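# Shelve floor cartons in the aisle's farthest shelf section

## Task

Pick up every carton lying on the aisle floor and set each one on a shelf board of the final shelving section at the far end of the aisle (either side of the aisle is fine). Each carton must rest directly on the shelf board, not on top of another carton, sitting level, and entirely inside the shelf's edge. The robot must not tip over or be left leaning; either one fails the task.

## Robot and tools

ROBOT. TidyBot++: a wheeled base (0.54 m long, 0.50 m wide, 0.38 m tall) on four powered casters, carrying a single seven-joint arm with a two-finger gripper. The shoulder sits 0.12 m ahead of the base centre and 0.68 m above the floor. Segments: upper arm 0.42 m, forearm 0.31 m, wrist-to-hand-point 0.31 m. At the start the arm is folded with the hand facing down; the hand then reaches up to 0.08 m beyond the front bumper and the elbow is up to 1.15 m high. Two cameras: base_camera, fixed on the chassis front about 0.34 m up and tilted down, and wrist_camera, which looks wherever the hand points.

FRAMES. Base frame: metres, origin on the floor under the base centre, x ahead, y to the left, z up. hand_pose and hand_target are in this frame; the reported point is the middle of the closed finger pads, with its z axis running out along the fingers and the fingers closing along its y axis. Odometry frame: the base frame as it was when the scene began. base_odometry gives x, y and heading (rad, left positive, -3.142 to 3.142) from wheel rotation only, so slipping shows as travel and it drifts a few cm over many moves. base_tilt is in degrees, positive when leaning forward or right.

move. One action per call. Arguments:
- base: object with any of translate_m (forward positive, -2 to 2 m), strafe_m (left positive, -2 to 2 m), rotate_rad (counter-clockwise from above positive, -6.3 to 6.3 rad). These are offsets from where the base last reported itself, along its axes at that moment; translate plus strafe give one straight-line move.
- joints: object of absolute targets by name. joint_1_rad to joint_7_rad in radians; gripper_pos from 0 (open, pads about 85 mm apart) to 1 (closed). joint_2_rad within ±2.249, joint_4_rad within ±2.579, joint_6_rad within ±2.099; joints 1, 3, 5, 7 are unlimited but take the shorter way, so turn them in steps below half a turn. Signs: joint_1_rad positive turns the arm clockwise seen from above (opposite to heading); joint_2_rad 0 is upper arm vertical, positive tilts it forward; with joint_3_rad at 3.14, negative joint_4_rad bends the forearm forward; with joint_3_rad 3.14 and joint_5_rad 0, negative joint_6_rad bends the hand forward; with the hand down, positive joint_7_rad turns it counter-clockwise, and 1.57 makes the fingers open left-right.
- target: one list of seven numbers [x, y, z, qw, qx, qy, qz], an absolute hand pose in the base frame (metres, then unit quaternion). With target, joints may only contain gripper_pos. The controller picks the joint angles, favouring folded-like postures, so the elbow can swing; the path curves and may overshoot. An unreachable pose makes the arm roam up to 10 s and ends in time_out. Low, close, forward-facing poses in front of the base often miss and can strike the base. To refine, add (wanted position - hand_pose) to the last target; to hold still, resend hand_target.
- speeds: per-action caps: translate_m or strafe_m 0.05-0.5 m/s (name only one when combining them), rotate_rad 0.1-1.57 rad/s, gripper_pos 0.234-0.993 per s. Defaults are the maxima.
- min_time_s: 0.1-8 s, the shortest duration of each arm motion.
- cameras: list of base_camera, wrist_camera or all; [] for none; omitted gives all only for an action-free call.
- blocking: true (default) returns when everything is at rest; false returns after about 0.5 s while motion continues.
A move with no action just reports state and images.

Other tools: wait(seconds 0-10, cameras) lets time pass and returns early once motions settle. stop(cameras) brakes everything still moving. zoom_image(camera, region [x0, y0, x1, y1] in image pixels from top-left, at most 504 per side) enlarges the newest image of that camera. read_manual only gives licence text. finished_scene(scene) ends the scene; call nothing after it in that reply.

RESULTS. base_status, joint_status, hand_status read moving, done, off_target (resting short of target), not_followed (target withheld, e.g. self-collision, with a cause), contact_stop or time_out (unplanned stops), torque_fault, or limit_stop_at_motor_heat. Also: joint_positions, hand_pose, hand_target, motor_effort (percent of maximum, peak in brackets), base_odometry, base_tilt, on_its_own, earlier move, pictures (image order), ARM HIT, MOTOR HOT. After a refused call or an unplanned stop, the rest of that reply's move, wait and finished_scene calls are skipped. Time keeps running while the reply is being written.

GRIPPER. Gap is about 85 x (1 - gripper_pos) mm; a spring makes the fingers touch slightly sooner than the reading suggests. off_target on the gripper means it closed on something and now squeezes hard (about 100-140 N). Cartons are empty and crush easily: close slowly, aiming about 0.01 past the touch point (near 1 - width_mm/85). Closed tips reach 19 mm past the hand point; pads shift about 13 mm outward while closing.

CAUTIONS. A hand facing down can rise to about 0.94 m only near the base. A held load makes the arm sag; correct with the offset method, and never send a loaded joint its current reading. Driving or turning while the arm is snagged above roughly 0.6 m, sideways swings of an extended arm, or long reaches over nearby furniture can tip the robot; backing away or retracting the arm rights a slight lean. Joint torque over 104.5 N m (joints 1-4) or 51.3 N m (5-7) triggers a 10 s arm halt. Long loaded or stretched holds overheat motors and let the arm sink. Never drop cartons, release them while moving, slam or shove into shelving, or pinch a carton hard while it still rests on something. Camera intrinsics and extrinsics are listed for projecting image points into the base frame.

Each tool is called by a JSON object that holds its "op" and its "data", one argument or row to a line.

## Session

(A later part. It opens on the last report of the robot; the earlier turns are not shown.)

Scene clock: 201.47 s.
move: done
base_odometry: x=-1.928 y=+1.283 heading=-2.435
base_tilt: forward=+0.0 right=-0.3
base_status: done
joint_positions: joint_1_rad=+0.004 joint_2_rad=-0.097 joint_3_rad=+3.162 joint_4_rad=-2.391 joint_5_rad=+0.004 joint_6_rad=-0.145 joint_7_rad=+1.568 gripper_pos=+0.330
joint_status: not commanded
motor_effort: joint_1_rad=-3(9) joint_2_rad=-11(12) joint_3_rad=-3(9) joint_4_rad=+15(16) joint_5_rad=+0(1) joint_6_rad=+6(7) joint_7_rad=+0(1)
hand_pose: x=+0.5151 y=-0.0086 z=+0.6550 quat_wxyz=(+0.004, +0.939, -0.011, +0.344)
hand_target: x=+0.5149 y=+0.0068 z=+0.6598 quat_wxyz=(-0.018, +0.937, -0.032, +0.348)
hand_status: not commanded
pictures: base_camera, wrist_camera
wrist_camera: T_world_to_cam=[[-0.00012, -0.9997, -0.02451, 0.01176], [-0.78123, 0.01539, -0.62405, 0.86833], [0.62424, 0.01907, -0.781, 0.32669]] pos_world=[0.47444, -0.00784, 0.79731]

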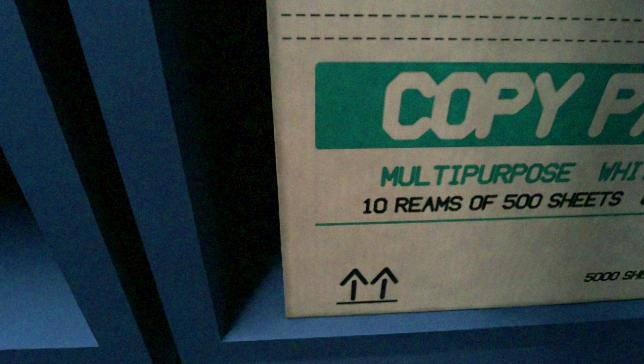

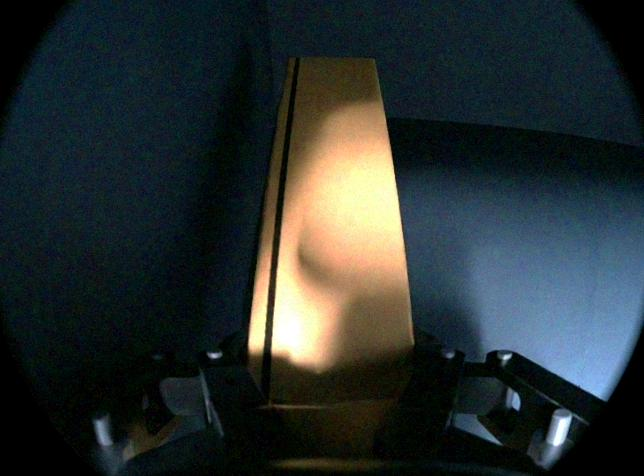

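{"op": "move", "data": {
  "base": {"strafe_m": -0.18},
  "speeds": {"strafe_m": 0.2},
  "cameras": ["all"]
}}

Scene clock: 205.63 s.
move: done
base_odometry: x=-2.045 y=+1.420 heading=-2.434
base_tilt: forward=+0.0 right=-0.3
base_status: done
joint_positions: joint_1_rad=-0.008 joint_2_rad=-0.097 joint_3_rad=+3.148 joint_4_rad=-2.391 joint_5_rad=+0.004 joint_6_rad=-0.145 joint_7_rad=+1.568 gripper_pos=+0.330
joint_status: not commanded
motor_effort: joint_1_rad=+0(2) joint_2_rad=-11(12) joint_3_rad=+0(2) joint_4_rad=+14(15) joint_5_rad=+0(1) joint_6_rad=+5(6) joint_7_rad=-1(1)
hand_pose: x=+0.5150 y=+0.0017 z=+0.6550 quat_wxyz=(+0.000, +0.939, +0.001, +0.344)
hand_target: x=+0.5149 y=+0.0068 z=+0.6598 quat_wxyz=(-0.018, +0.937, -0.032, +0.348)
hand_status: not commanded
pictures: base_camera, wrist_camera
wrist_camera: T_world_to_cam=[[0.02591, -0.9994, -0.02319, 0.00775], [-0.78137, -0.00578, -0.62405, 0.86823], [0.62353, 0.03429, -0.78104, 0.3269]] pos_world=[0.47437, 0.00155, 0.79731]

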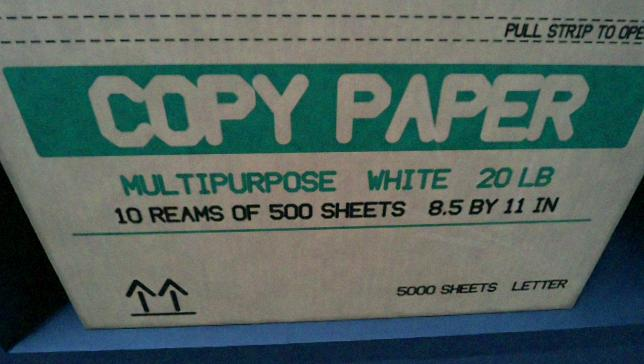

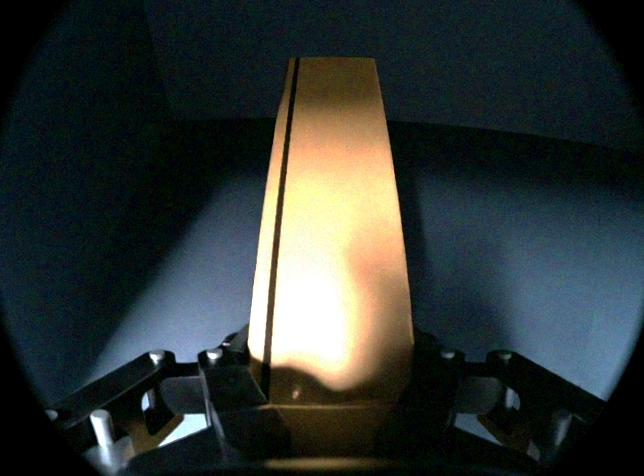

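{"op": "move", "data": {
  "joints": {"joint_2_rad": 0.363, "joint_4_rad": -2.42, "joint_6_rad": 0.262},
  "min_time_s": 3,
  "cameras": ["all"]
}}

Scene clock: 219.60 s.
move: done
base_odometry: x=-2.045 y=+1.420 heading=-2.434
base_tilt: forward=+0.0 right=-0.3
base_status: not commanded
joint_positions: joint_1_rad=-0.008 joint_2_rad=+0.293 joint_3_rad=+3.148 joint_4_rad=-2.392 joint_5_rad=+0.004 joint_6_rad=+0.245 joint_7_rad=+1.568 gripper_pos=+0.330
joint_status: all done
motor_effort: joint_1_rad=+1(1) joint_2_rad=-11(18) joint_3_rad=+0(1) joint_4_rad=+7(15) joint_5_rad=+1(1) joint_6_rad=+1(7) joint_7_rad=-1(1)
hand_pose: x=+0.5798 y=+0.0022 z=+0.5644 quat_wxyz=(+0.000, +0.939, +0.002, +0.343)
hand_target: x=+0.5598 y=+0.0025 z=+0.5275 quat_wxyz=(-0.008, +0.952, -0.034, +0.305)
hand_status: not commanded
pictures: base_camera, wrist_camera
wrist_camera: T_world_to_cam=[[0.0272, -0.99939, -0.02188, 0.00295], [-0.78257, -0.00767, -0.62251, 0.86219], [0.62196, 0.03406, -0.7823, 0.21733]] pos_world=[0.53948, 0.00216, 0.70681]

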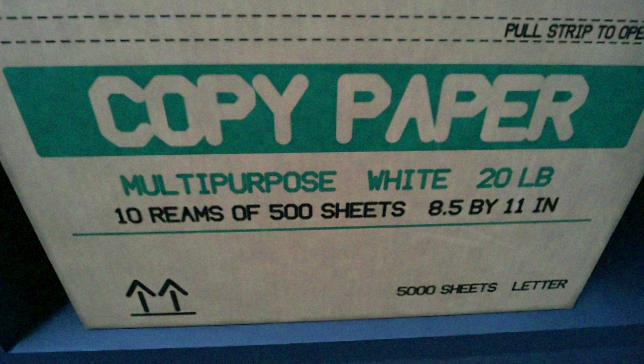

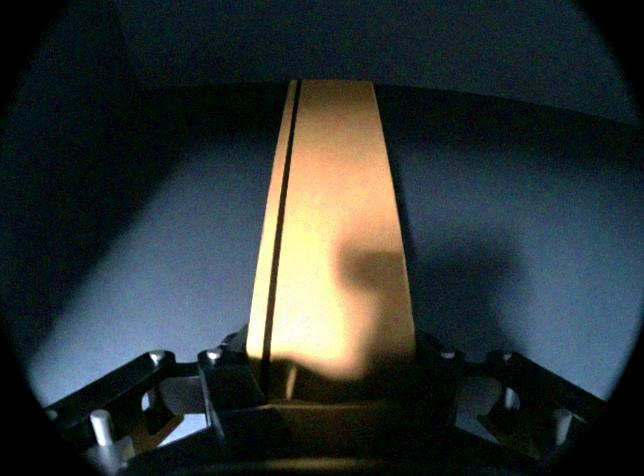

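{"op": "move", "data": {
  "joints": {"gripper_pos": 0.25},
  "speeds": {"gripper_pos": 0.234},
  "cameras": ["wrist_camera"]
}}

{"op": "move", "data": {
  "joints": {"gripper_pos": 0.0},
  "speeds": {"gripper_pos": 0.4},
  "cameras": ["wrist_camera"]
}}

Scene clock: 226.00 s.
move: done
base_odometry: x=-2.045 y=+1.420 heading=-2.434
base_tilt: forward=+0.0 right=-0.3
base_status: not commanded
joint_positions: joint_1_rad=-0.008 joint_2_rad=+0.304 joint_3_rad=+3.148 joint_4_rad=-2.392 joint_5_rad=+0.004 joint_6_rad=+0.252 joint_7_rad=+1.568 gripper_pos=+0.251
joint_status: all done
motor_effort: joint_1_rad=+0(2) joint_2_rad=-12(13) joint_3_rad=+0(1) joint_4_rad=+6(7) joint_5_rad=+0(1) joint_6_rad=+1(2) joint_7_rad=-1(1)
hand_pose: x=+0.5804 y=+0.0022 z=+0.5608 quat_wxyz=(+0.000, +0.940, +0.002, +0.342)
hand_target: x=+0.5598 y=+0.0025 z=+0.5275 quat_wxyz=(-0.008, +0.952, -0.034, +0.305)
hand_status: not commanded
wrist_camera: T_world_to_cam=[[0.02713, -0.99939, -0.02197, 0.00295], [-0.78469, -0.00768, -0.61984, 0.86013], [0.6193, 0.03406, -0.78442, 0.21696]] pos_world=[0.54048, 0.00216, 0.7034]

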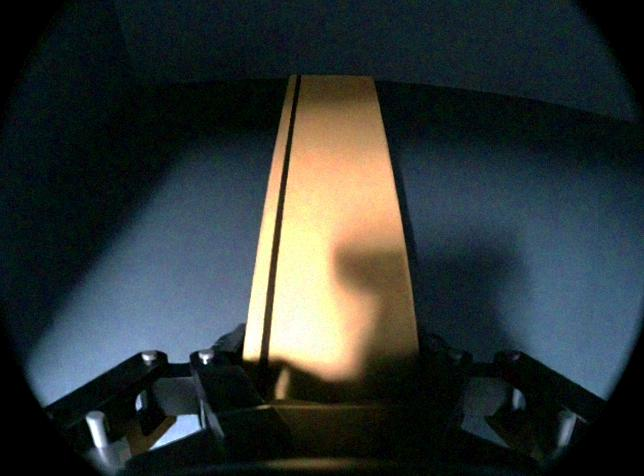

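Scene clock: 227.23 s.
move: done
base_odometry: x=-2.045 y=+1.420 heading=-2.434
base_tilt: forward=+0.0 right=-0.3
base_status: not commanded
joint_positions: joint_1_rad=-0.010 joint_2_rad=+0.324 joint_3_rad=+3.148 joint_4_rad=-2.394 joint_5_rad=+0.004 joint_6_rad=+0.257 joint_7_rad=+1.568 gripper_pos=+0.001
joint_status: all done
motor_effort: joint_1_rad=+0(3) joint_2_rad=-14(17) joint_3_rad=+0(2) joint_4_rad=+5(7) joint_5_rad=+1(1) joint_6_rad=+1(3) joint_7_rad=-1(1)
hand_pose: x=+0.5784 y=+0.0033 z=+0.5525 quat_wxyz=(+0.000, +0.942, +0.003, +0.334)
hand_target: x=+0.5598 y=+0.0025 z=+0.5275 quat_wxyz=(-0.008, +0.952, -0.034, +0.305)
hand_status: not commanded
wrist_camera: T_world_to_cam=[[0.02858, -0.99933, -0.02289, 0.00353], [-0.79431, -0.0088, -0.60745, 0.85212], [0.60684, 0.03554, -0.79403, 0.22398]] pos_world=[0.54083, 0.00307, 0.69554]

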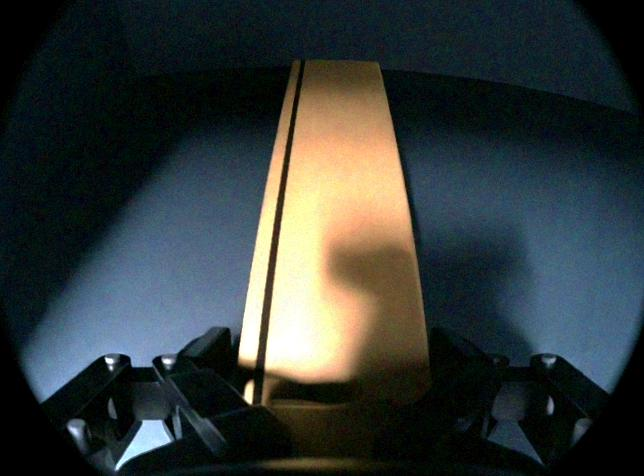

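{"op": "move", "data": {
  "joints": {"joint_2_rad": -0.11, "joint_4_rad": -2.40, "joint_6_rad": -0.16},
  "min_time_s": 2,
  "cameras": ["all"]
}}

Scene clock: 230.53 s.
move: done
base_odometry: x=-2.045 y=+1.420 heading=-2.434
base_tilt: forward=+0.0 right=-0.3
base_status: not commanded
joint_positions: joint_1_rad=-0.010 joint_2_rad=-0.089 joint_3_rad=+3.148 joint_4_rad=-2.398 joint_5_rad=+0.004 joint_6_rad=-0.118 joint_7_rad=+1.568 gripper_pos=+0.001
joint_status: all done
motor_effort: joint_1_rad=+0(1) joint_2_rad=-11(19) joint_3_rad=+0(1) joint_4_rad=+14(15) joint_5_rad=+0(1) joint_6_rad=+6(6) joint_7_rad=-1(1)
hand_pose: x=+0.5180 y=+0.0027 z=+0.6540 quat_wxyz=(+0.000, +0.937, +0.002, +0.349)
hand_target: x=+0.5079 y=+0.0069 z=+0.6532 quat_wxyz=(-0.018, +0.940, -0.032, +0.339)
hand_status: not commanded
pictures: base_camera, wrist_camera
wrist_camera: T_world_to_cam=[[0.02813, -0.99933, -0.0232, 0.00744], [-0.77424, -0.0071, -0.63285, 0.87201], [0.63227, 0.03577, -0.77392, 0.31505]] pos_world=[0.47574, 0.00236, 0.79585]

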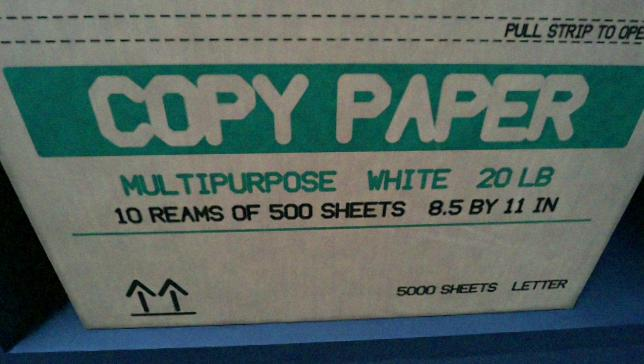

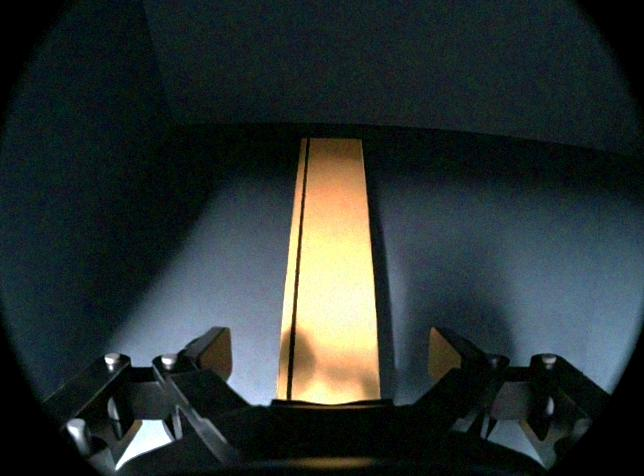

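{"op": "move", "data": {
  "joints": {"joint_6_rad": -0.62},
  "min_time_s": 1.5,
  "cameras": ["wrist_camera"]
}}

Scene clock: 234.20 s.
move: done
base_odometry: x=-2.045 y=+1.420 heading=-2.434
base_tilt: forward=+0.0 right=-0.3
base_status: not commanded
joint_positions: joint_1_rad=-0.010 joint_2_rad=-0.089 joint_3_rad=+3.148 joint_4_rad=-2.398 joint_5_rad=+0.004 joint_6_rad=-0.579 joint_7_rad=+1.568 gripper_pos=+0.001
joint_status: all done
motor_effort: joint_1_rad=+1(1) joint_2_rad=-9(11) joint_3_rad=+0(1) joint_4_rad=+12(14) joint_5_rad=+1(1) joint_6_rad=+2(5) joint_7_rad=+0(1)
hand_pose: x=+0.3919 y=+0.0017 z=+0.5878 quat_wxyz=(+0.001, +0.992, +0.002, +0.126)
hand_target: x=+0.3808 y=+0.0104 z=+0.5901 quat_wxyz=(-0.015, +0.993, -0.030, +0.115)
hand_status: not commanded
wrist_camera: T_world_to_cam=[[0.01429, -0.99944, -0.03015, 0.01801], [-0.97505, -0.00725, -0.22188, 0.56955], [0.22154, 0.03256, -0.97461, 0.6225]] pos_world=[0.41717, 0.00186, 0.73361]

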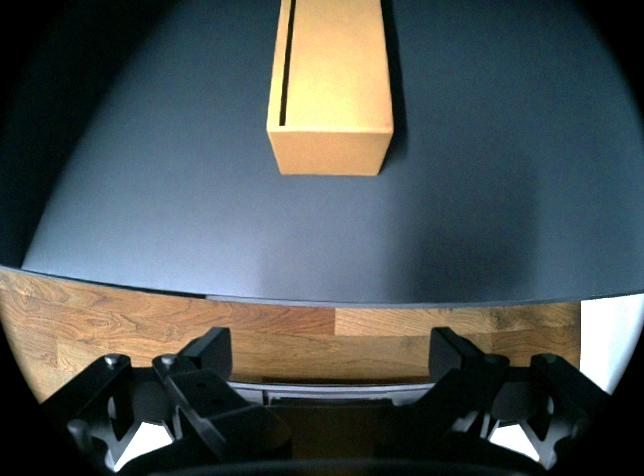

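{"op": "move", "data": {
  "base": {"rotate_rad": -1.597},
  "joints": {"joint_2_rad": -0.33, "joint_4_rad": -2.51, "joint_6_rad": -0.9},
  "speeds": {"rotate_rad": 1.0},
  "cameras": ["base_camera"]
}}

Scene clock: 242.83 s.
move: done
base_odometry: x=-2.045 y=+1.420 heading=+2.253
base_tilt: forward=+0.0 right=-0.3
base_status: done
joint_positions: joint_1_rad=-0.010 joint_2_rad=-0.315 joint_3_rad=+3.147 joint_4_rad=-2.490 joint_5_rad=+0.004 joint_6_rad=-0.860 joint_7_rad=+1.568 gripper_pos=+0.001
joint_status: all done
motor_effort: joint_1_rad=+1(2) joint_2_rad=-3(10) joint_3_rad=+1(2) joint_4_rad=+13(14) joint_5_rad=+1(1) joint_6_rad=+1(2) joint_7_rad=-1(1)
hand_pose: x=+0.2806 y=+0.0011 z=+0.5939 quat_wxyz=(+0.001, +0.999, +0.002, +0.053)
hand_target: x=+0.2597 y=+0.0117 z=+0.5895 quat_wxyz=(-0.016, +0.999, -0.028, +0.030)
hand_status: not commanded

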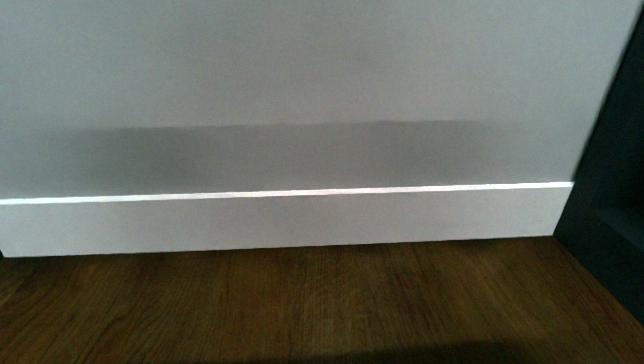

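{"op": "move", "data": {
  "base": {"translate_m": -2.0, "strafe_m": 0.0}
}}

{"op": "move", "data": {
  "base": {"translate_m": -0.25, "strafe_m": -0.043, "rotate_rad": -1.486},
  "joints": {"joint_1_rad": 0.0, "joint_2_rad": 1.425, "joint_3_rad": 3.14, "joint_4_rad": -1.96, "joint_6_rad": 0.95, "gripper_pos": 0.0},
  "min_time_s": 3,
  "cameras": ["all"]
}}

Scene clock: 250.10 s.
move: done
base_odometry: x=-0.784 y=-0.133 heading=+2.252
base_tilt: forward=+0.0 right=-0.3
base_status: done
joint_positions: joint_1_rad=-0.010 joint_2_rad=-0.325 joint_3_rad=+3.147 joint_4_rad=-2.495 joint_5_rad=+0.004 joint_6_rad=-0.867 joint_7_rad=+1.568 gripper_pos=+0.001
joint_status: not commanded
motor_effort: joint_1_rad=+0(1) joint_2_rad=-2(6) joint_3_rad=+1(2) joint_4_rad=+13(14) joint_5_rad=+0(1) joint_6_rad=+1(1) joint_7_rad=-1(1)
hand_pose: x=+0.2767 y=+0.0011 z=+0.5935 quat_wxyz=(+0.001, +0.999, +0.002, +0.052)
hand_target: x=+0.2597 y=+0.0117 z=+0.5895 quat_wxyz=(-0.016, +0.999, -0.028, +0.030)
hand_status: not commanded
pictures: none

Scene clock: 253.73 s.
move: done
base_odometry: x=-0.593 y=-0.300 heading=+0.767
base_tilt: forward=+0.0 right=-0.3
base_status: done
joint_positions: joint_1_rad=-0.005 joint_2_rad=+1.415 joint_3_rad=+3.145 joint_4_rad=-1.974 joint_5_rad=+0.004 joint_6_rad=+0.897 joint_7_rad=+1.568 gripper_pos=+0.001
joint_status: all done
motor_effort: joint_1_rad=+1(4) joint_2_rad=-32(34) joint_3_rad=-1(4) joint_4_rad=+0(14) joint_5_rad=+1(1) joint_6_rad=+5(6) joint_7_rad=-1(1)
hand_pose: x=+0.6461 y=+0.0031 z=+0.1946 quat_wxyz=(-0.001, +0.948, +0.003, +0.319)
hand_target: x=+0.6615 y=-0.0069 z=+0.2011 quat_wxyz=(+0.002, +0.938, -0.036, +0.346)
hand_status: not commanded
pictures: base_camera, wrist_camera
wrist_camera: T_world_to_cam=[[0.02863, -0.99928, -0.02468, -0.00643], [-0.81311, -0.00892, -0.58205, 0.69569], [0.58141, 0.03673, -0.81278, -0.08112]] pos_world=[0.61302, 0.00277, 0.33884]

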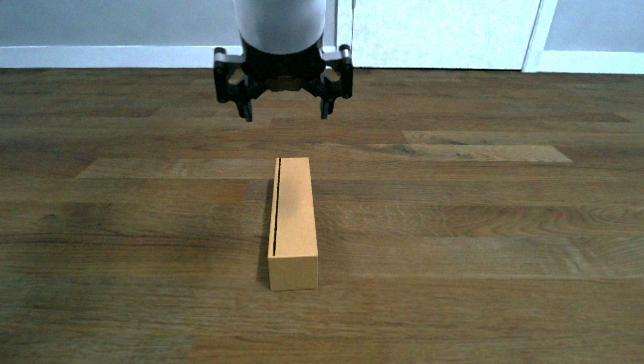

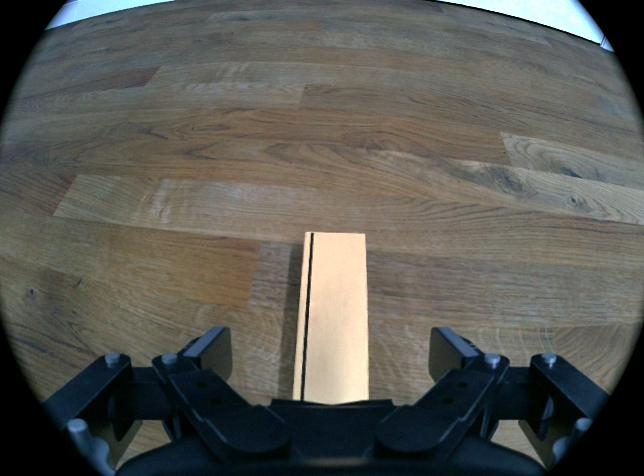

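{"op": "move", "data": {
  "base": {"translate_m": -0.04},
  "speeds": {"translate_m": 0.1}
}}

{"op": "move", "data": {
  "joints": {"joint_2_rad": 1.825, "joint_4_rad": -1.585, "joint_6_rad": 1.01},
  "min_time_s": 2.5,
  "cameras": ["all"]
}}

Scene clock: 257.27 s.
move: done
base_odometry: x=-0.622 y=-0.328 heading=+0.767
base_tilt: forward=+0.0 right=-0.3
base_status: done
joint_positions: joint_1_rad=-0.005 joint_2_rad=+1.416 joint_3_rad=+3.145 joint_4_rad=-1.966 joint_5_rad=+0.004 joint_6_rad=+0.902 joint_7_rad=+1.568 gripper_pos=+0.001
joint_status: not commanded
motor_effort: joint_1_rad=+1(1) joint_2_rad=-32(33) joint_3_rad=-1(2) joint_4_rad=-1(2) joint_5_rad=+1(1) joint_6_rad=+5(6) joint_7_rad=+0(1)
hand_pose: x=+0.6512 y=+0.0032 z=+0.1957 quat_wxyz=(-0.001, +0.946, +0.003, +0.325)
hand_target: x=+0.6615 y=-0.0069 z=+0.2011 quat_wxyz=(+0.002, +0.938, -0.036, +0.346)
hand_status: not commanded
pictures: none

Scene clock: 260.10 s.
move: done
base_odometry: x=-0.622 y=-0.328 heading=+0.767
base_tilt: forward=+0.0 right=-0.3
base_status: not commanded
joint_positions: joint_1_rad=-0.005 joint_2_rad=+1.815 joint_3_rad=+3.145 joint_4_rad=-1.596 joint_5_rad=+0.004 joint_6_rad=+0.959 joint_7_rad=+1.568 gripper_pos=+0.001
joint_status: all done
motor_effort: joint_1_rad=+0(1) joint_2_rad=-31(33) joint_3_rad=-1(1) joint_4_rad=-1(2) joint_5_rad=+0(1) joint_6_rad=+5(7) joint_7_rad=+0(1)
hand_pose: x=+0.6415 y=+0.0034 z=+0.0368 quat_wxyz=(-0.001, +0.941, +0.004, +0.338)
hand_target: x=+0.6530 y=-0.0074 z=+0.0434 quat_wxyz=(+0.002, +0.931, -0.035, +0.362)
hand_status: not commanded
pictures: base_camera, wrist_camera
wrist_camera: T_world_to_cam=[[0.03116, -0.99923, -0.02406, -0.01159], [-0.78963, -0.00985, -0.6135, 0.58626], [0.61279, 0.03812, -0.78933, -0.22769]] pos_world=[0.60281, 0.00287, 0.17967]

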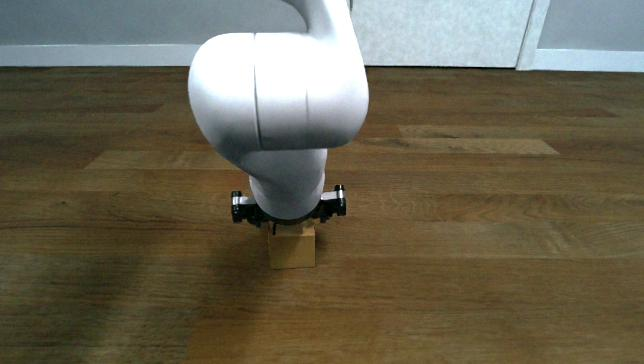

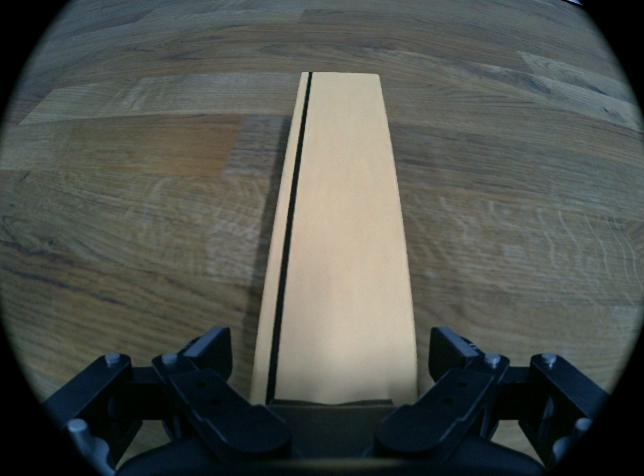

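{"op": "move", "data": {
  "joints": {"gripper_pos": 0.27},
  "speeds": {"gripper_pos": 0.4}
}}

{"op": "move", "data": {
  "joints": {"gripper_pos": 0.33},
  "speeds": {"gripper_pos": 0.234},
  "cameras": ["wrist_camera"]
}}

{"op": "move", "data": {
  "joints": {"joint_2_rad": -0.11, "joint_4_rad": -2.39, "joint_6_rad": -0.149},
  "min_time_s": 4,
  "cameras": ["wrist_camera"]
}}

Scene clock: 262.60 s.
move: done
base_odometry: x=-0.622 y=-0.328 heading=+0.767
base_tilt: forward=+0.0 right=-0.3
base_status: not commanded
joint_positions: joint_1_rad=-0.005 joint_2_rad=+1.815 joint_3_rad=+3.145 joint_4_rad=-1.596 joint_5_rad=+0.004 joint_6_rad=+0.959 joint_7_rad=+1.568 gripper_pos=+0.272
joint_status: all done
motor_effort: joint_1_rad=+0(1) joint_2_rad=-31(31) joint_3_rad=+0(2) joint_4_rad=-1(1) joint_5_rad=+1(1) joint_6_rad=+5(6) joint_7_rad=-1(1)
hand_pose: x=+0.6416 y=+0.0034 z=+0.0368 quat_wxyz=(-0.001, +0.941, +0.004, +0.338)
hand_target: x=+0.6530 y=-0.0074 z=+0.0434 quat_wxyz=(+0.002, +0.931, -0.035, +0.362)
hand_status: not commanded
pictures: none

Scene clock: 263.63 s.
move: done
base_odometry: x=-0.622 y=-0.328 heading=+0.767
base_tilt: forward=+0.0 right=-0.3
base_status: not commanded
joint_positions: joint_1_rad=-0.005 joint_2_rad=+1.815 joint_3_rad=+3.145 joint_4_rad=-1.596 joint_5_rad=+0.004 joint_6_rad=+0.960 joint_7_rad=+1.568 gripper_pos=+0.329
joint_status: all done
motor_effort: joint_1_rad=+1(1) joint_2_rad=-31(31) joint_3_rad=+0(2) joint_4_rad=+0(1) joint_5_rad=+1(1) joint_6_rad=+5(6) joint_7_rad=+0(1)
hand_pose: x=+0.6418 y=+0.0034 z=+0.0370 quat_wxyz=(-0.001, +0.941, +0.004, +0.338)
hand_target: x=+0.6530 y=-0.0074 z=+0.0434 quat_wxyz=(+0.002, +0.931, -0.035, +0.362)
hand_status: not commanded
wrist_camera: T_world_to_cam=[[0.03119, -0.99923, -0.02402, -0.01162], [-0.7888, -0.00985, -0.61457, 0.58615], [0.61386, 0.03812, -0.78849, -0.22838]] pos_world=[0.60291, 0.00287, 0.17987]

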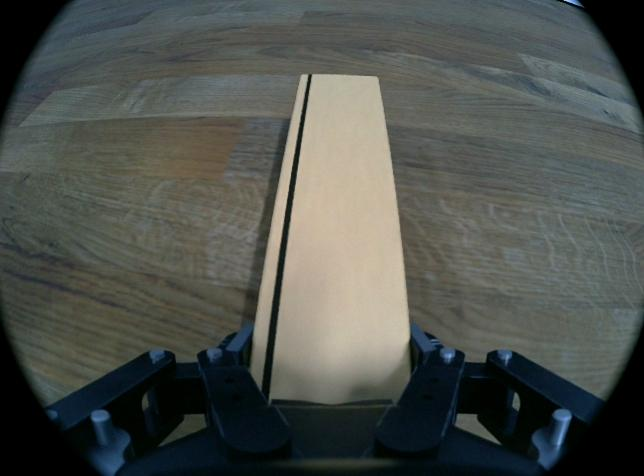

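Scene clock: 267.93 s.
move: done
base_odometry: x=-0.622 y=-0.328 heading=+0.767
base_tilt: forward=+0.0 right=-0.3
base_status: not commanded
joint_positions: joint_1_rad=-0.005 joint_2_rad=-0.085 joint_3_rad=+3.145 joint_4_rad=-2.370 joint_5_rad=+0.004 joint_6_rad=-0.109 joint_7_rad=+1.568 gripper_pos=+0.329
joint_status: all done
motor_effort: joint_1_rad=+1(1) joint_2_rad=-12(36) joint_3_rad=+0(1) joint_4_rad=+15(16) joint_5_rad=+0(1) joint_6_rad=+6(8) joint_7_rad=-1(1)
hand_pose: x=+0.5323 y=+0.0019 z=+0.6666 quat_wxyz=(+0.000, +0.931, +0.001, +0.365)
hand_target: x=+0.5149 y=+0.0036 z=+0.6598 quat_wxyz=(-0.017, +0.936, -0.036, +0.348)
hand_status: not commanded
wrist_camera: T_world_to_cam=[[0.02683, -0.99939, -0.02223, 0.00657], [-0.75304, -0.00558, -0.65795, 0.8965], [0.65742, 0.03439, -0.75274, 0.28823]] pos_world=[0.48544, 0.00165, 0.80695]

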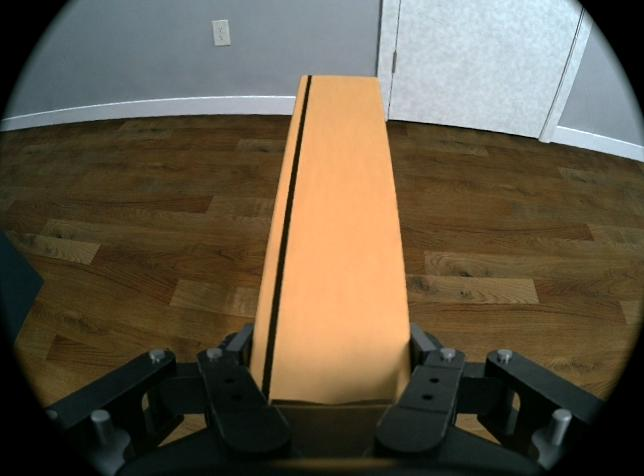

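{"op": "move", "data": {
  "base": {"rotate_rad": 1.485},
  "speeds": {"rotate_rad": 0.9}
}}

{"op": "move", "data": {
  "base": {"translate_m": 1.0},
  "cameras": ["all"]
}}

Scene clock: 274.93 s.
move: done
base_odometry: x=-0.622 y=-0.328 heading=+2.251
base_tilt: forward=+0.0 right=-0.3
base_status: done
joint_positions: joint_1_rad=-0.005 joint_2_rad=-0.085 joint_3_rad=+3.144 joint_4_rad=-2.370 joint_5_rad=+0.004 joint_6_rad=-0.112 joint_7_rad=+1.568 gripper_pos=+0.329
joint_status: not commanded
motor_effort: joint_1_rad=+1(2) joint_2_rad=-12(13) joint_3_rad=+0(3) joint_4_rad=+15(15) joint_5_rad=+1(1) joint_6_rad=+6(7) joint_7_rad=-1(1)
hand_pose: x=+0.5316 y=+0.0023 z=+0.6660 quat_wxyz=(+0.000, +0.932, +0.002, +0.363)
hand_target: x=+0.5149 y=+0.0036 z=+0.6598 quat_wxyz=(-0.017, +0.936, -0.036, +0.348)
hand_status: not commanded
pictures: none

Scene clock: 277.90 s.
move: done
base_odometry: x=-1.251 y=+0.450 heading=+2.251
base_tilt: forward=+0.0 right=-0.3
base_status: done
joint_positions: joint_1_rad=-0.005 joint_2_rad=-0.093 joint_3_rad=+3.144 joint_4_rad=-2.375 joint_5_rad=+0.004 joint_6_rad=-0.117 joint_7_rad=+1.568 gripper_pos=+0.329
joint_status: not commanded
motor_effort: joint_1_rad=+0(1) joint_2_rad=-12(14) joint_3_rad=+0(1) joint_4_rad=+16(17) joint_5_rad=+1(1) joint_6_rad=+7(7) joint_7_rad=-1(1)
hand_pose: x=+0.5285 y=+0.0022 z=+0.6660 quat_wxyz=(+0.000, +0.932, +0.002, +0.363)
hand_target: x=+0.5149 y=+0.0036 z=+0.6598 quat_wxyz=(-0.017, +0.936, -0.036, +0.348)
hand_status: not commanded
pictures: base_camera, wrist_camera
wrist_camera: T_world_to_cam=[[0.02758, -0.99937, -0.02226, 0.00671], [-0.75605, -0.00629, -0.65448, 0.89255], [0.65393, 0.03488, -0.75575, 0.29418]] pos_world=[0.48225, 0.00205, 0.80664]

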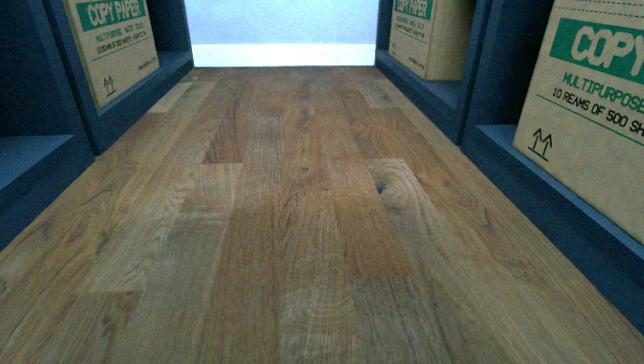

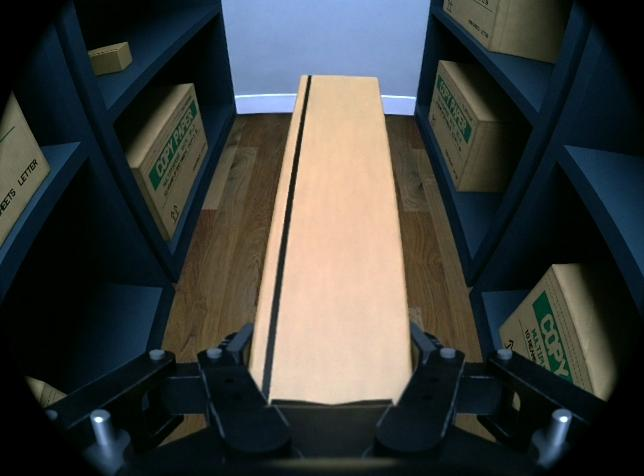

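{"op": "move", "data": {
  "base": {"translate_m": 0.97, "strafe_m": 0.02},
  "cameras": ["wrist_camera"]
}}

{"op": "move", "data": {
  "base": {"rotate_rad": 1.2},
  "speeds": {"rotate_rad": 0.8},
  "cameras": ["all"]
}}

Scene clock: 282.30 s.
move: done
base_odometry: x=-1.877 y=+1.191 heading=+2.251
base_tilt: forward=+0.0 right=-0.3
base_status: done
joint_positions: joint_1_rad=-0.005 joint_2_rad=-0.096 joint_3_rad=+3.144 joint_4_rad=-2.378 joint_5_rad=+0.004 joint_6_rad=-0.119 joint_7_rad=+1.568 gripper_pos=+0.329
joint_status: not commanded
motor_effort: joint_1_rad=+0(1) joint_2_rad=-12(14) joint_3_rad=+0(1) joint_4_rad=+15(16) joint_5_rad=+1(1) joint_6_rad=+6(7) joint_7_rad=+0(1)
hand_pose: x=+0.5271 y=+0.0022 z=+0.6660 quat_wxyz=(+0.000, +0.932, +0.002, +0.362)
hand_target: x=+0.5149 y=+0.0036 z=+0.6598 quat_wxyz=(-0.017, +0.936, -0.036, +0.348)
hand_status: not commanded
wrist_camera: T_world_to_cam=[[0.02757, -0.99937, -0.02228, 0.00666], [-0.75647, -0.00629, -0.654, 0.89138], [0.65345, 0.03488, -0.75617, 0.29561]] pos_world=[0.48096, 0.00195, 0.80664]

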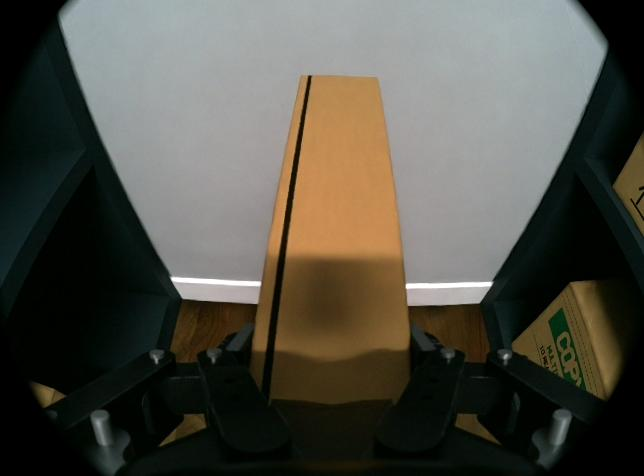

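Scene clock: 284.60 s.
move: done
base_odometry: x=-1.877 y=+1.191 heading=-2.833
base_tilt: forward=+0.0 right=-0.3
base_status: done
joint_positions: joint_1_rad=-0.005 joint_2_rad=-0.096 joint_3_rad=+3.143 joint_4_rad=-2.378 joint_5_rad=+0.004 joint_6_rad=-0.119 joint_7_rad=+1.568 gripper_pos=+0.329
joint_status: not commanded
motor_effort: joint_1_rad=+0(2) joint_2_rad=-12(12) joint_3_rad=+0(2) joint_4_rad=+15(15) joint_5_rad=+0(1) joint_6_rad=+6(7) joint_7_rad=-1(1)
hand_pose: x=+0.5270 y=+0.0024 z=+0.6660 quat_wxyz=(+0.000, +0.932, +0.002, +0.362)
hand_target: x=+0.5149 y=+0.0036 z=+0.6598 quat_wxyz=(-0.017, +0.936, -0.036, +0.348)
hand_status: not commanded
pictures: base_camera, wrist_camera
wrist_camera: T_world_to_cam=[[0.02807, -0.99936, -0.02223, 0.00659], [-0.75646, -0.00669, -0.654, 0.89131], [0.65344, 0.03517, -0.75616, 0.29567]] pos_world=[0.48086, 0.00216, 0.80664]

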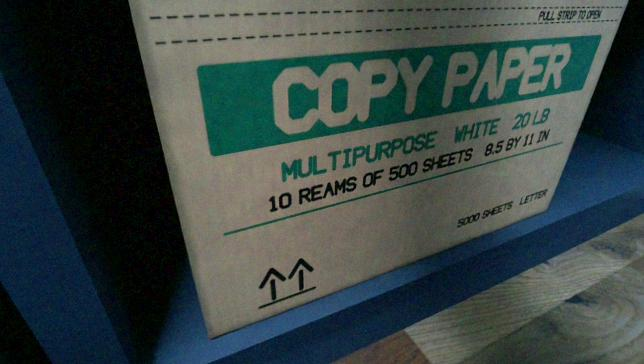

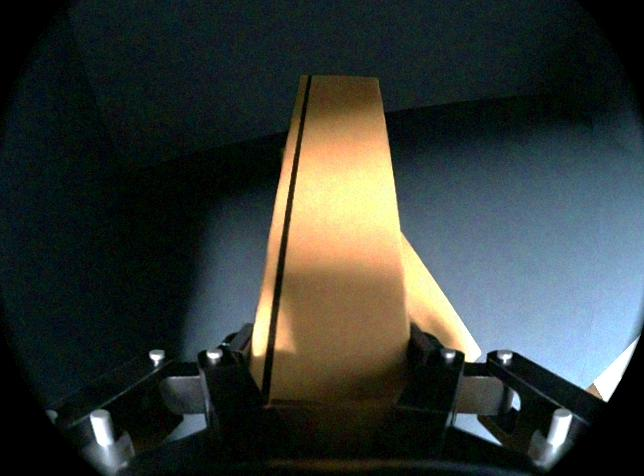

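{"op": "move", "data": {
  "base": {"translate_m": 0.165, "strafe_m": -0.454, "rotate_rad": 0.373},
  "speeds": {"strafe_m": 0.3, "rotate_rad": 0.4},
  "cameras": ["all"]
}}

Scene clock: 288.33 s.
move: done
base_odometry: x=-2.172 y=+1.574 heading=-2.459
base_tilt: forward=+0.0 right=-0.3
base_status: done
joint_positions: joint_1_rad=-0.005 joint_2_rad=-0.097 joint_3_rad=+3.143 joint_4_rad=-2.378 joint_5_rad=+0.004 joint_6_rad=-0.119 joint_7_rad=+1.568 gripper_pos=+0.329
joint_status: not commanded
motor_effort: joint_1_rad=+0(2) joint_2_rad=-12(13) joint_3_rad=-1(2) joint_4_rad=+15(16) joint_5_rad=+0(1) joint_6_rad=+6(7) joint_7_rad=-1(1)
hand_pose: x=+0.5270 y=+0.0027 z=+0.6660 quat_wxyz=(+0.000, +0.932, +0.002, +0.362)
hand_target: x=+0.5149 y=+0.0036 z=+0.6598 quat_wxyz=(-0.017, +0.936, -0.036, +0.348)
hand_status: not commanded
pictures: base_camera, wrist_camera
wrist_camera: T_world_to_cam=[[0.02878, -0.99934, -0.02213, 0.00647], [-0.75645, -0.0073, -0.65401, 0.89131], [0.65342, 0.03556, -0.75616, 0.29566]] pos_world=[0.48086, 0.00246, 0.80664]

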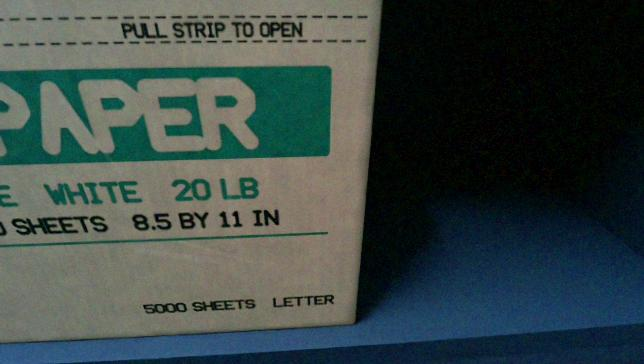

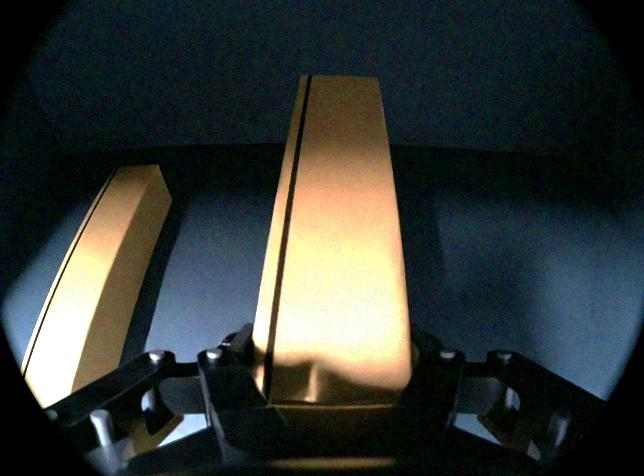

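{"op": "move", "data": {
  "joints": {"joint_2_rad": 0.232, "joint_4_rad": -2.435, "joint_6_rad": 0.24},
  "min_time_s": 2.5,
  "cameras": ["wrist_camera"]
}}

Scene clock: 293.63 s.
move: done
base_odometry: x=-2.172 y=+1.574 heading=-2.459
base_tilt: forward=+0.0 right=-0.3
base_status: not commanded
joint_positions: joint_1_rad=-0.005 joint_2_rad=+0.223 joint_3_rad=+3.143 joint_4_rad=-2.416 joint_5_rad=+0.004 joint_6_rad=+0.184 joint_7_rad=+1.568 gripper_pos=+0.329
joint_status: all done
motor_effort: joint_1_rad=+0(1) joint_2_rad=-18(19) joint_3_rad=+0(1) joint_4_rad=+10(16) joint_5_rad=+1(1) joint_6_rad=+6(7) joint_7_rad=+0(1)
hand_pose: x=+0.5607 y=+0.0033 z=+0.5759 quat_wxyz=(-0.001, +0.942, +0.002, +0.336)
hand_target: x=+0.5634 y=-0.0006 z=+0.5765 quat_wxyz=(-0.010, +0.936, -0.038, +0.350)
hand_status: not commanded
wrist_camera: T_world_to_cam=[[0.02845, -0.9993, -0.02422, 0.00541], [-0.79143, -0.00772, -0.61122, 0.85286], [0.6106, 0.03656, -0.79109, 0.24959]] pos_world=[0.52242, 0.00286, 0.71886]

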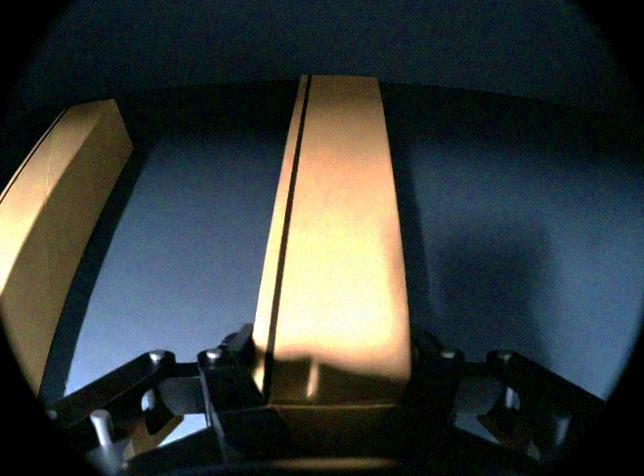

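{"op": "move", "data": {
  "joints": {"joint_2_rad": 0.252, "joint_6_rad": 0.28},
  "min_time_s": 1.0
}}

{"op": "move", "data": {
  "joints": {"joint_2_rad": 0.272, "joint_6_rad": 0.30},
  "min_time_s": 1.0,
  "cameras": ["wrist_camera"]
}}

Scene clock: 295.80 s.
move: done
base_odometry: x=-2.172 y=+1.574 heading=-2.459
base_tilt: forward=+0.0 right=-0.3
base_status: not commanded
joint_positions: joint_1_rad=-0.005 joint_2_rad=+0.239 joint_3_rad=+3.143 joint_4_rad=-2.416 joint_5_rad=+0.004 joint_6_rad=+0.224 joint_7_rad=+1.568 gripper_pos=+0.329
joint_status: all done
motor_effort: joint_1_rad=+0(1) joint_2_rad=-18(19) joint_3_rad=+0(2) joint_4_rad=+10(11) joint_5_rad=+1(1) joint_6_rad=+6(6) joint_7_rad=-1(1)
hand_pose: x=+0.5685 y=+0.0033 z=+0.5768 quat_wxyz=(-0.001, +0.938, +0.002, +0.348)
hand_target: x=+0.5706 y=-0.0010 z=+0.5758 quat_wxyz=(-0.010, +0.933, -0.038, +0.359)
hand_status: not commanded
pictures: none

Scene clock: 297.10 s.
move: done
base_odometry: x=-2.172 y=+1.574 heading=-2.459
base_tilt: forward=+0.0 right=-0.3
base_status: not commanded
joint_positions: joint_1_rad=-0.005 joint_2_rad=+0.255 joint_3_rad=+3.143 joint_4_rad=-2.416 joint_5_rad=+0.004 joint_6_rad=+0.245 joint_7_rad=+1.568 gripper_pos=+0.329
joint_status: all done
motor_effort: joint_1_rad=+0(1) joint_2_rad=-18(19) joint_3_rad=+0(1) joint_4_rad=+10(11) joint_5_rad=+0(1) joint_6_rad=+6(7) joint_7_rad=+0(1)
hand_pose: x=+0.5717 y=+0.0034 z=+0.5736 quat_wxyz=(-0.001, +0.937, +0.002, +0.350)
hand_target: x=+0.5730 y=-0.0012 z=+0.5709 quat_wxyz=(-0.010, +0.933, -0.038, +0.359)
hand_status: not commanded
wrist_camera: T_world_to_cam=[[0.02925, -0.99929, -0.02369, 0.00442], [-0.7736, -0.00763, -0.63363, 0.86279], [0.633, 0.03686, -0.77328, 0.21799]] pos_world=[0.52934, 0.00296, 0.71535]

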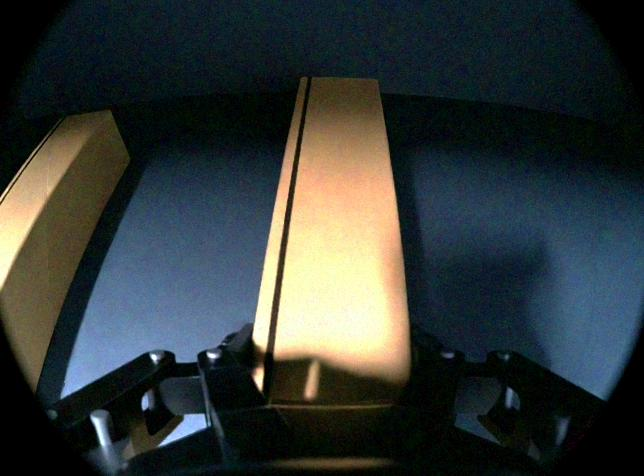

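{"op": "move", "data": {
  "joints": {"joint_2_rad": 0.297, "joint_6_rad": 0.315},
  "min_time_s": 1.0
}}

{"op": "move", "data": {
  "joints": {"joint_2_rad": 0.317, "joint_6_rad": 0.335},
  "min_time_s": 1.0,
  "cameras": ["wrist_camera"]
}}

Scene clock: 299.20 s.
move: done
base_odometry: x=-2.172 y=+1.574 heading=-2.459
base_tilt: forward=+0.0 right=-0.3
base_status: not commanded
joint_positions: joint_1_rad=-0.005 joint_2_rad=+0.268 joint_3_rad=+3.143 joint_4_rad=-2.416 joint_5_rad=+0.004 joint_6_rad=+0.269 joint_7_rad=+1.568 gripper_pos=+0.329
joint_status: all done
motor_effort: joint_1_rad=+0(1) joint_2_rad=-16(18) joint_3_rad=+1(1) joint_4_rad=+9(10) joint_5_rad=+0(1) joint_6_rad=+5(6) joint_7_rad=+0(1)
hand_pose: x=+0.5760 y=+0.0034 z=+0.5727 quat_wxyz=(-0.001, +0.935, +0.002, +0.355)
hand_target: x=+0.5736 y=-0.0014 z=+0.5627 quat_wxyz=(-0.009, +0.934, -0.038, +0.354)
hand_status: not commanded
pictures: none

Scene clock: 300.50 s.
move: done
base_odometry: x=-2.172 y=+1.574 heading=-2.459
base_tilt: forward=+0.0 right=-0.3
base_status: not commanded
joint_positions: joint_1_rad=-0.005 joint_2_rad=+0.281 joint_3_rad=+3.143 joint_4_rad=-2.416 joint_5_rad=+0.004 joint_6_rad=+0.296 joint_7_rad=+1.568 gripper_pos=+0.329
joint_status: all done
motor_effort: joint_1_rad=+0(1) joint_2_rad=-16(17) joint_3_rad=+1(1) joint_4_rad=+9(10) joint_5_rad=+0(1) joint_6_rad=+4(5) joint_7_rad=+0(1)
hand_pose: x=+0.5807 y=+0.0035 z=+0.5724 quat_wxyz=(-0.001, +0.932, +0.003, +0.362)
hand_target: x=+0.5758 y=-0.0016 z=+0.5577 quat_wxyz=(-0.009, +0.934, -0.038, +0.354)
hand_status: not commanded
wrist_camera: T_world_to_cam=[[0.02996, -0.99928, -0.02323, 0.0036], [-0.75736, -0.00753, -0.65295, 0.87061], [0.6523, 0.03716, -0.75705, 0.19086]] pos_world=[0.53476, 0.00306, 0.71303]

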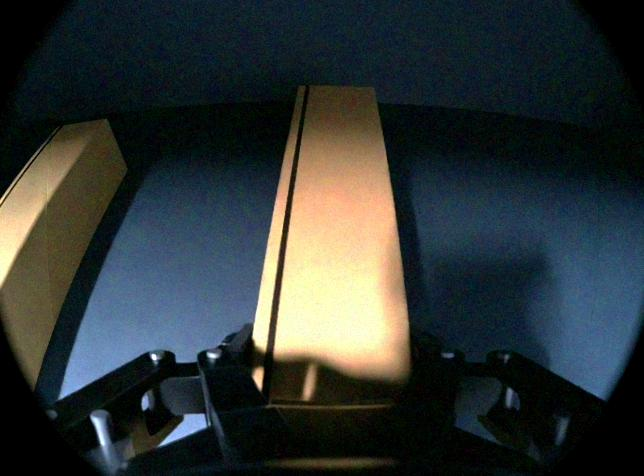

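{"op": "move", "data": {
  "joints": {"gripper_pos": 0.25},
  "speeds": {"gripper_pos": 0.234}
}}

{"op": "move", "data": {
  "joints": {"gripper_pos": 0.0},
  "speeds": {"gripper_pos": 0.4}
}}

{"op": "move", "data": {
  "joints": {"joint_2_rad": -0.11, "joint_4_rad": -2.40, "joint_6_rad": -0.16},
  "min_time_s": 2
}}

{"op": "move", "data": {
  "joints": {"joint_6_rad": -0.62},
  "min_time_s": 1.0,
  "cameras": ["wrist_camera"]
}}

Scene clock: 303.17 s.
move: done
base_odometry: x=-2.172 y=+1.574 heading=-2.459
base_tilt: forward=+0.0 right=-0.3
base_status: not commanded
joint_positions: joint_1_rad=-0.005 joint_2_rad=+0.299 joint_3_rad=+3.143 joint_4_rad=-2.418 joint_5_rad=+0.004 joint_6_rad=+0.298 joint_7_rad=+1.568 gripper_pos=+0.253
joint_status: all done
motor_effort: joint_1_rad=+1(1) joint_2_rad=-18(19) joint_3_rad=+0(1) joint_4_rad=+9(9) joint_5_rad=+0(1) joint_6_rad=+5(6) joint_7_rad=+0(1)
hand_pose: x=+0.5785 y=+0.0035 z=+0.5641 quat_wxyz=(-0.001, +0.935, +0.003, +0.354)
hand_target: x=+0.5758 y=-0.0016 z=+0.5577 quat_wxyz=(-0.009, +0.934, -0.038, +0.354)
hand_status: not commanded
pictures: none

Scene clock: 304.40 s.
move: done
base_odometry: x=-2.172 y=+1.574 heading=-2.459
base_tilt: forward=+0.0 right=-0.3
base_status: not commanded
joint_positions: joint_1_rad=-0.005 joint_2_rad=+0.302 joint_3_rad=+3.143 joint_4_rad=-2.418 joint_5_rad=+0.004 joint_6_rad=+0.298 joint_7_rad=+1.568 gripper_pos=+0.002
joint_status: all done
motor_effort: joint_1_rad=+1(1) joint_2_rad=-19(19) joint_3_rad=+0(1) joint_4_rad=+9(10) joint_5_rad=+1(1) joint_6_rad=+6(6) joint_7_rad=-1(1)
hand_pose: x=+0.5781 y=+0.0035 z=+0.5626 quat_wxyz=(-0.001, +0.936, +0.003, +0.352)
hand_target: x=+0.5758 y=-0.0016 z=+0.5577 quat_wxyz=(-0.009, +0.934, -0.038, +0.354)
hand_status: not commanded
pictures: none

Scene clock: 307.00 s.
move: done
base_odometry: x=-2.172 y=+1.574 heading=-2.459
base_tilt: forward=+0.0 right=-0.3
base_status: not commanded
joint_positions: joint_1_rad=-0.005 joint_2_rad=-0.089 joint_3_rad=+3.143 joint_4_rad=-2.416 joint_5_rad=+0.004 joint_6_rad=-0.119 joint_7_rad=+1.568 gripper_pos=+0.002
joint_status: all done
motor_effort: joint_1_rad=+0(1) joint_2_rad=-11(20) joint_3_rad=+0(1) joint_4_rad=+14(15) joint_5_rad=+1(1) joint_6_rad=+6(6) joint_7_rad=-1(1)
hand_pose: x=+0.5096 y=+0.0027 z=+0.6459 quat_wxyz=(+0.000, +0.940, +0.002, +0.340)
hand_target: x=+0.5079 y=+0.0037 z=+0.6532 quat_wxyz=(-0.016, +0.940, -0.036, +0.339)
hand_status: not commanded
pictures: none

Scene clock: 308.67 s.
move: done
base_odometry: x=-2.172 y=+1.574 heading=-2.459
base_tilt: forward=+0.0 right=-0.3
base_status: not commanded
joint_positions: joint_1_rad=-0.005 joint_2_rad=-0.089 joint_3_rad=+3.143 joint_4_rad=-2.412 joint_5_rad=+0.004 joint_6_rad=-0.580 joint_7_rad=+1.568 gripper_pos=+0.002
joint_status: all done
motor_effort: joint_1_rad=+1(1) joint_2_rad=-9(11) joint_3_rad=+0(1) joint_4_rad=+12(14) joint_5_rad=+1(1) joint_6_rad=+2(5) joint_7_rad=+0(1)
hand_pose: x=+0.3851 y=+0.0016 z=+0.5837 quat_wxyz=(+0.001, +0.993, +0.002, +0.119)
hand_target: x=+0.3808 y=+0.0083 z=+0.5900 quat_wxyz=(-0.015, +0.993, -0.034, +0.115)
hand_status: not commanded
wrist_camera: T_world_to_cam=[[0.01406, -0.99946, -0.02978, 0.01777], [-0.97792, -0.00754, -0.20883, 0.55556], [0.2085, 0.03206, -0.9775, 0.62671]] pos_world=[0.41238, 0.00186, 0.72916]

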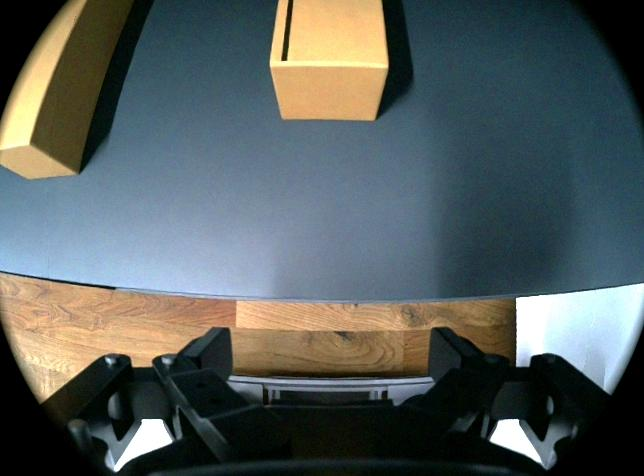

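{"op": "finished_scene", "data": {
  "scene": 1
}}

The scene is finished: the task was done.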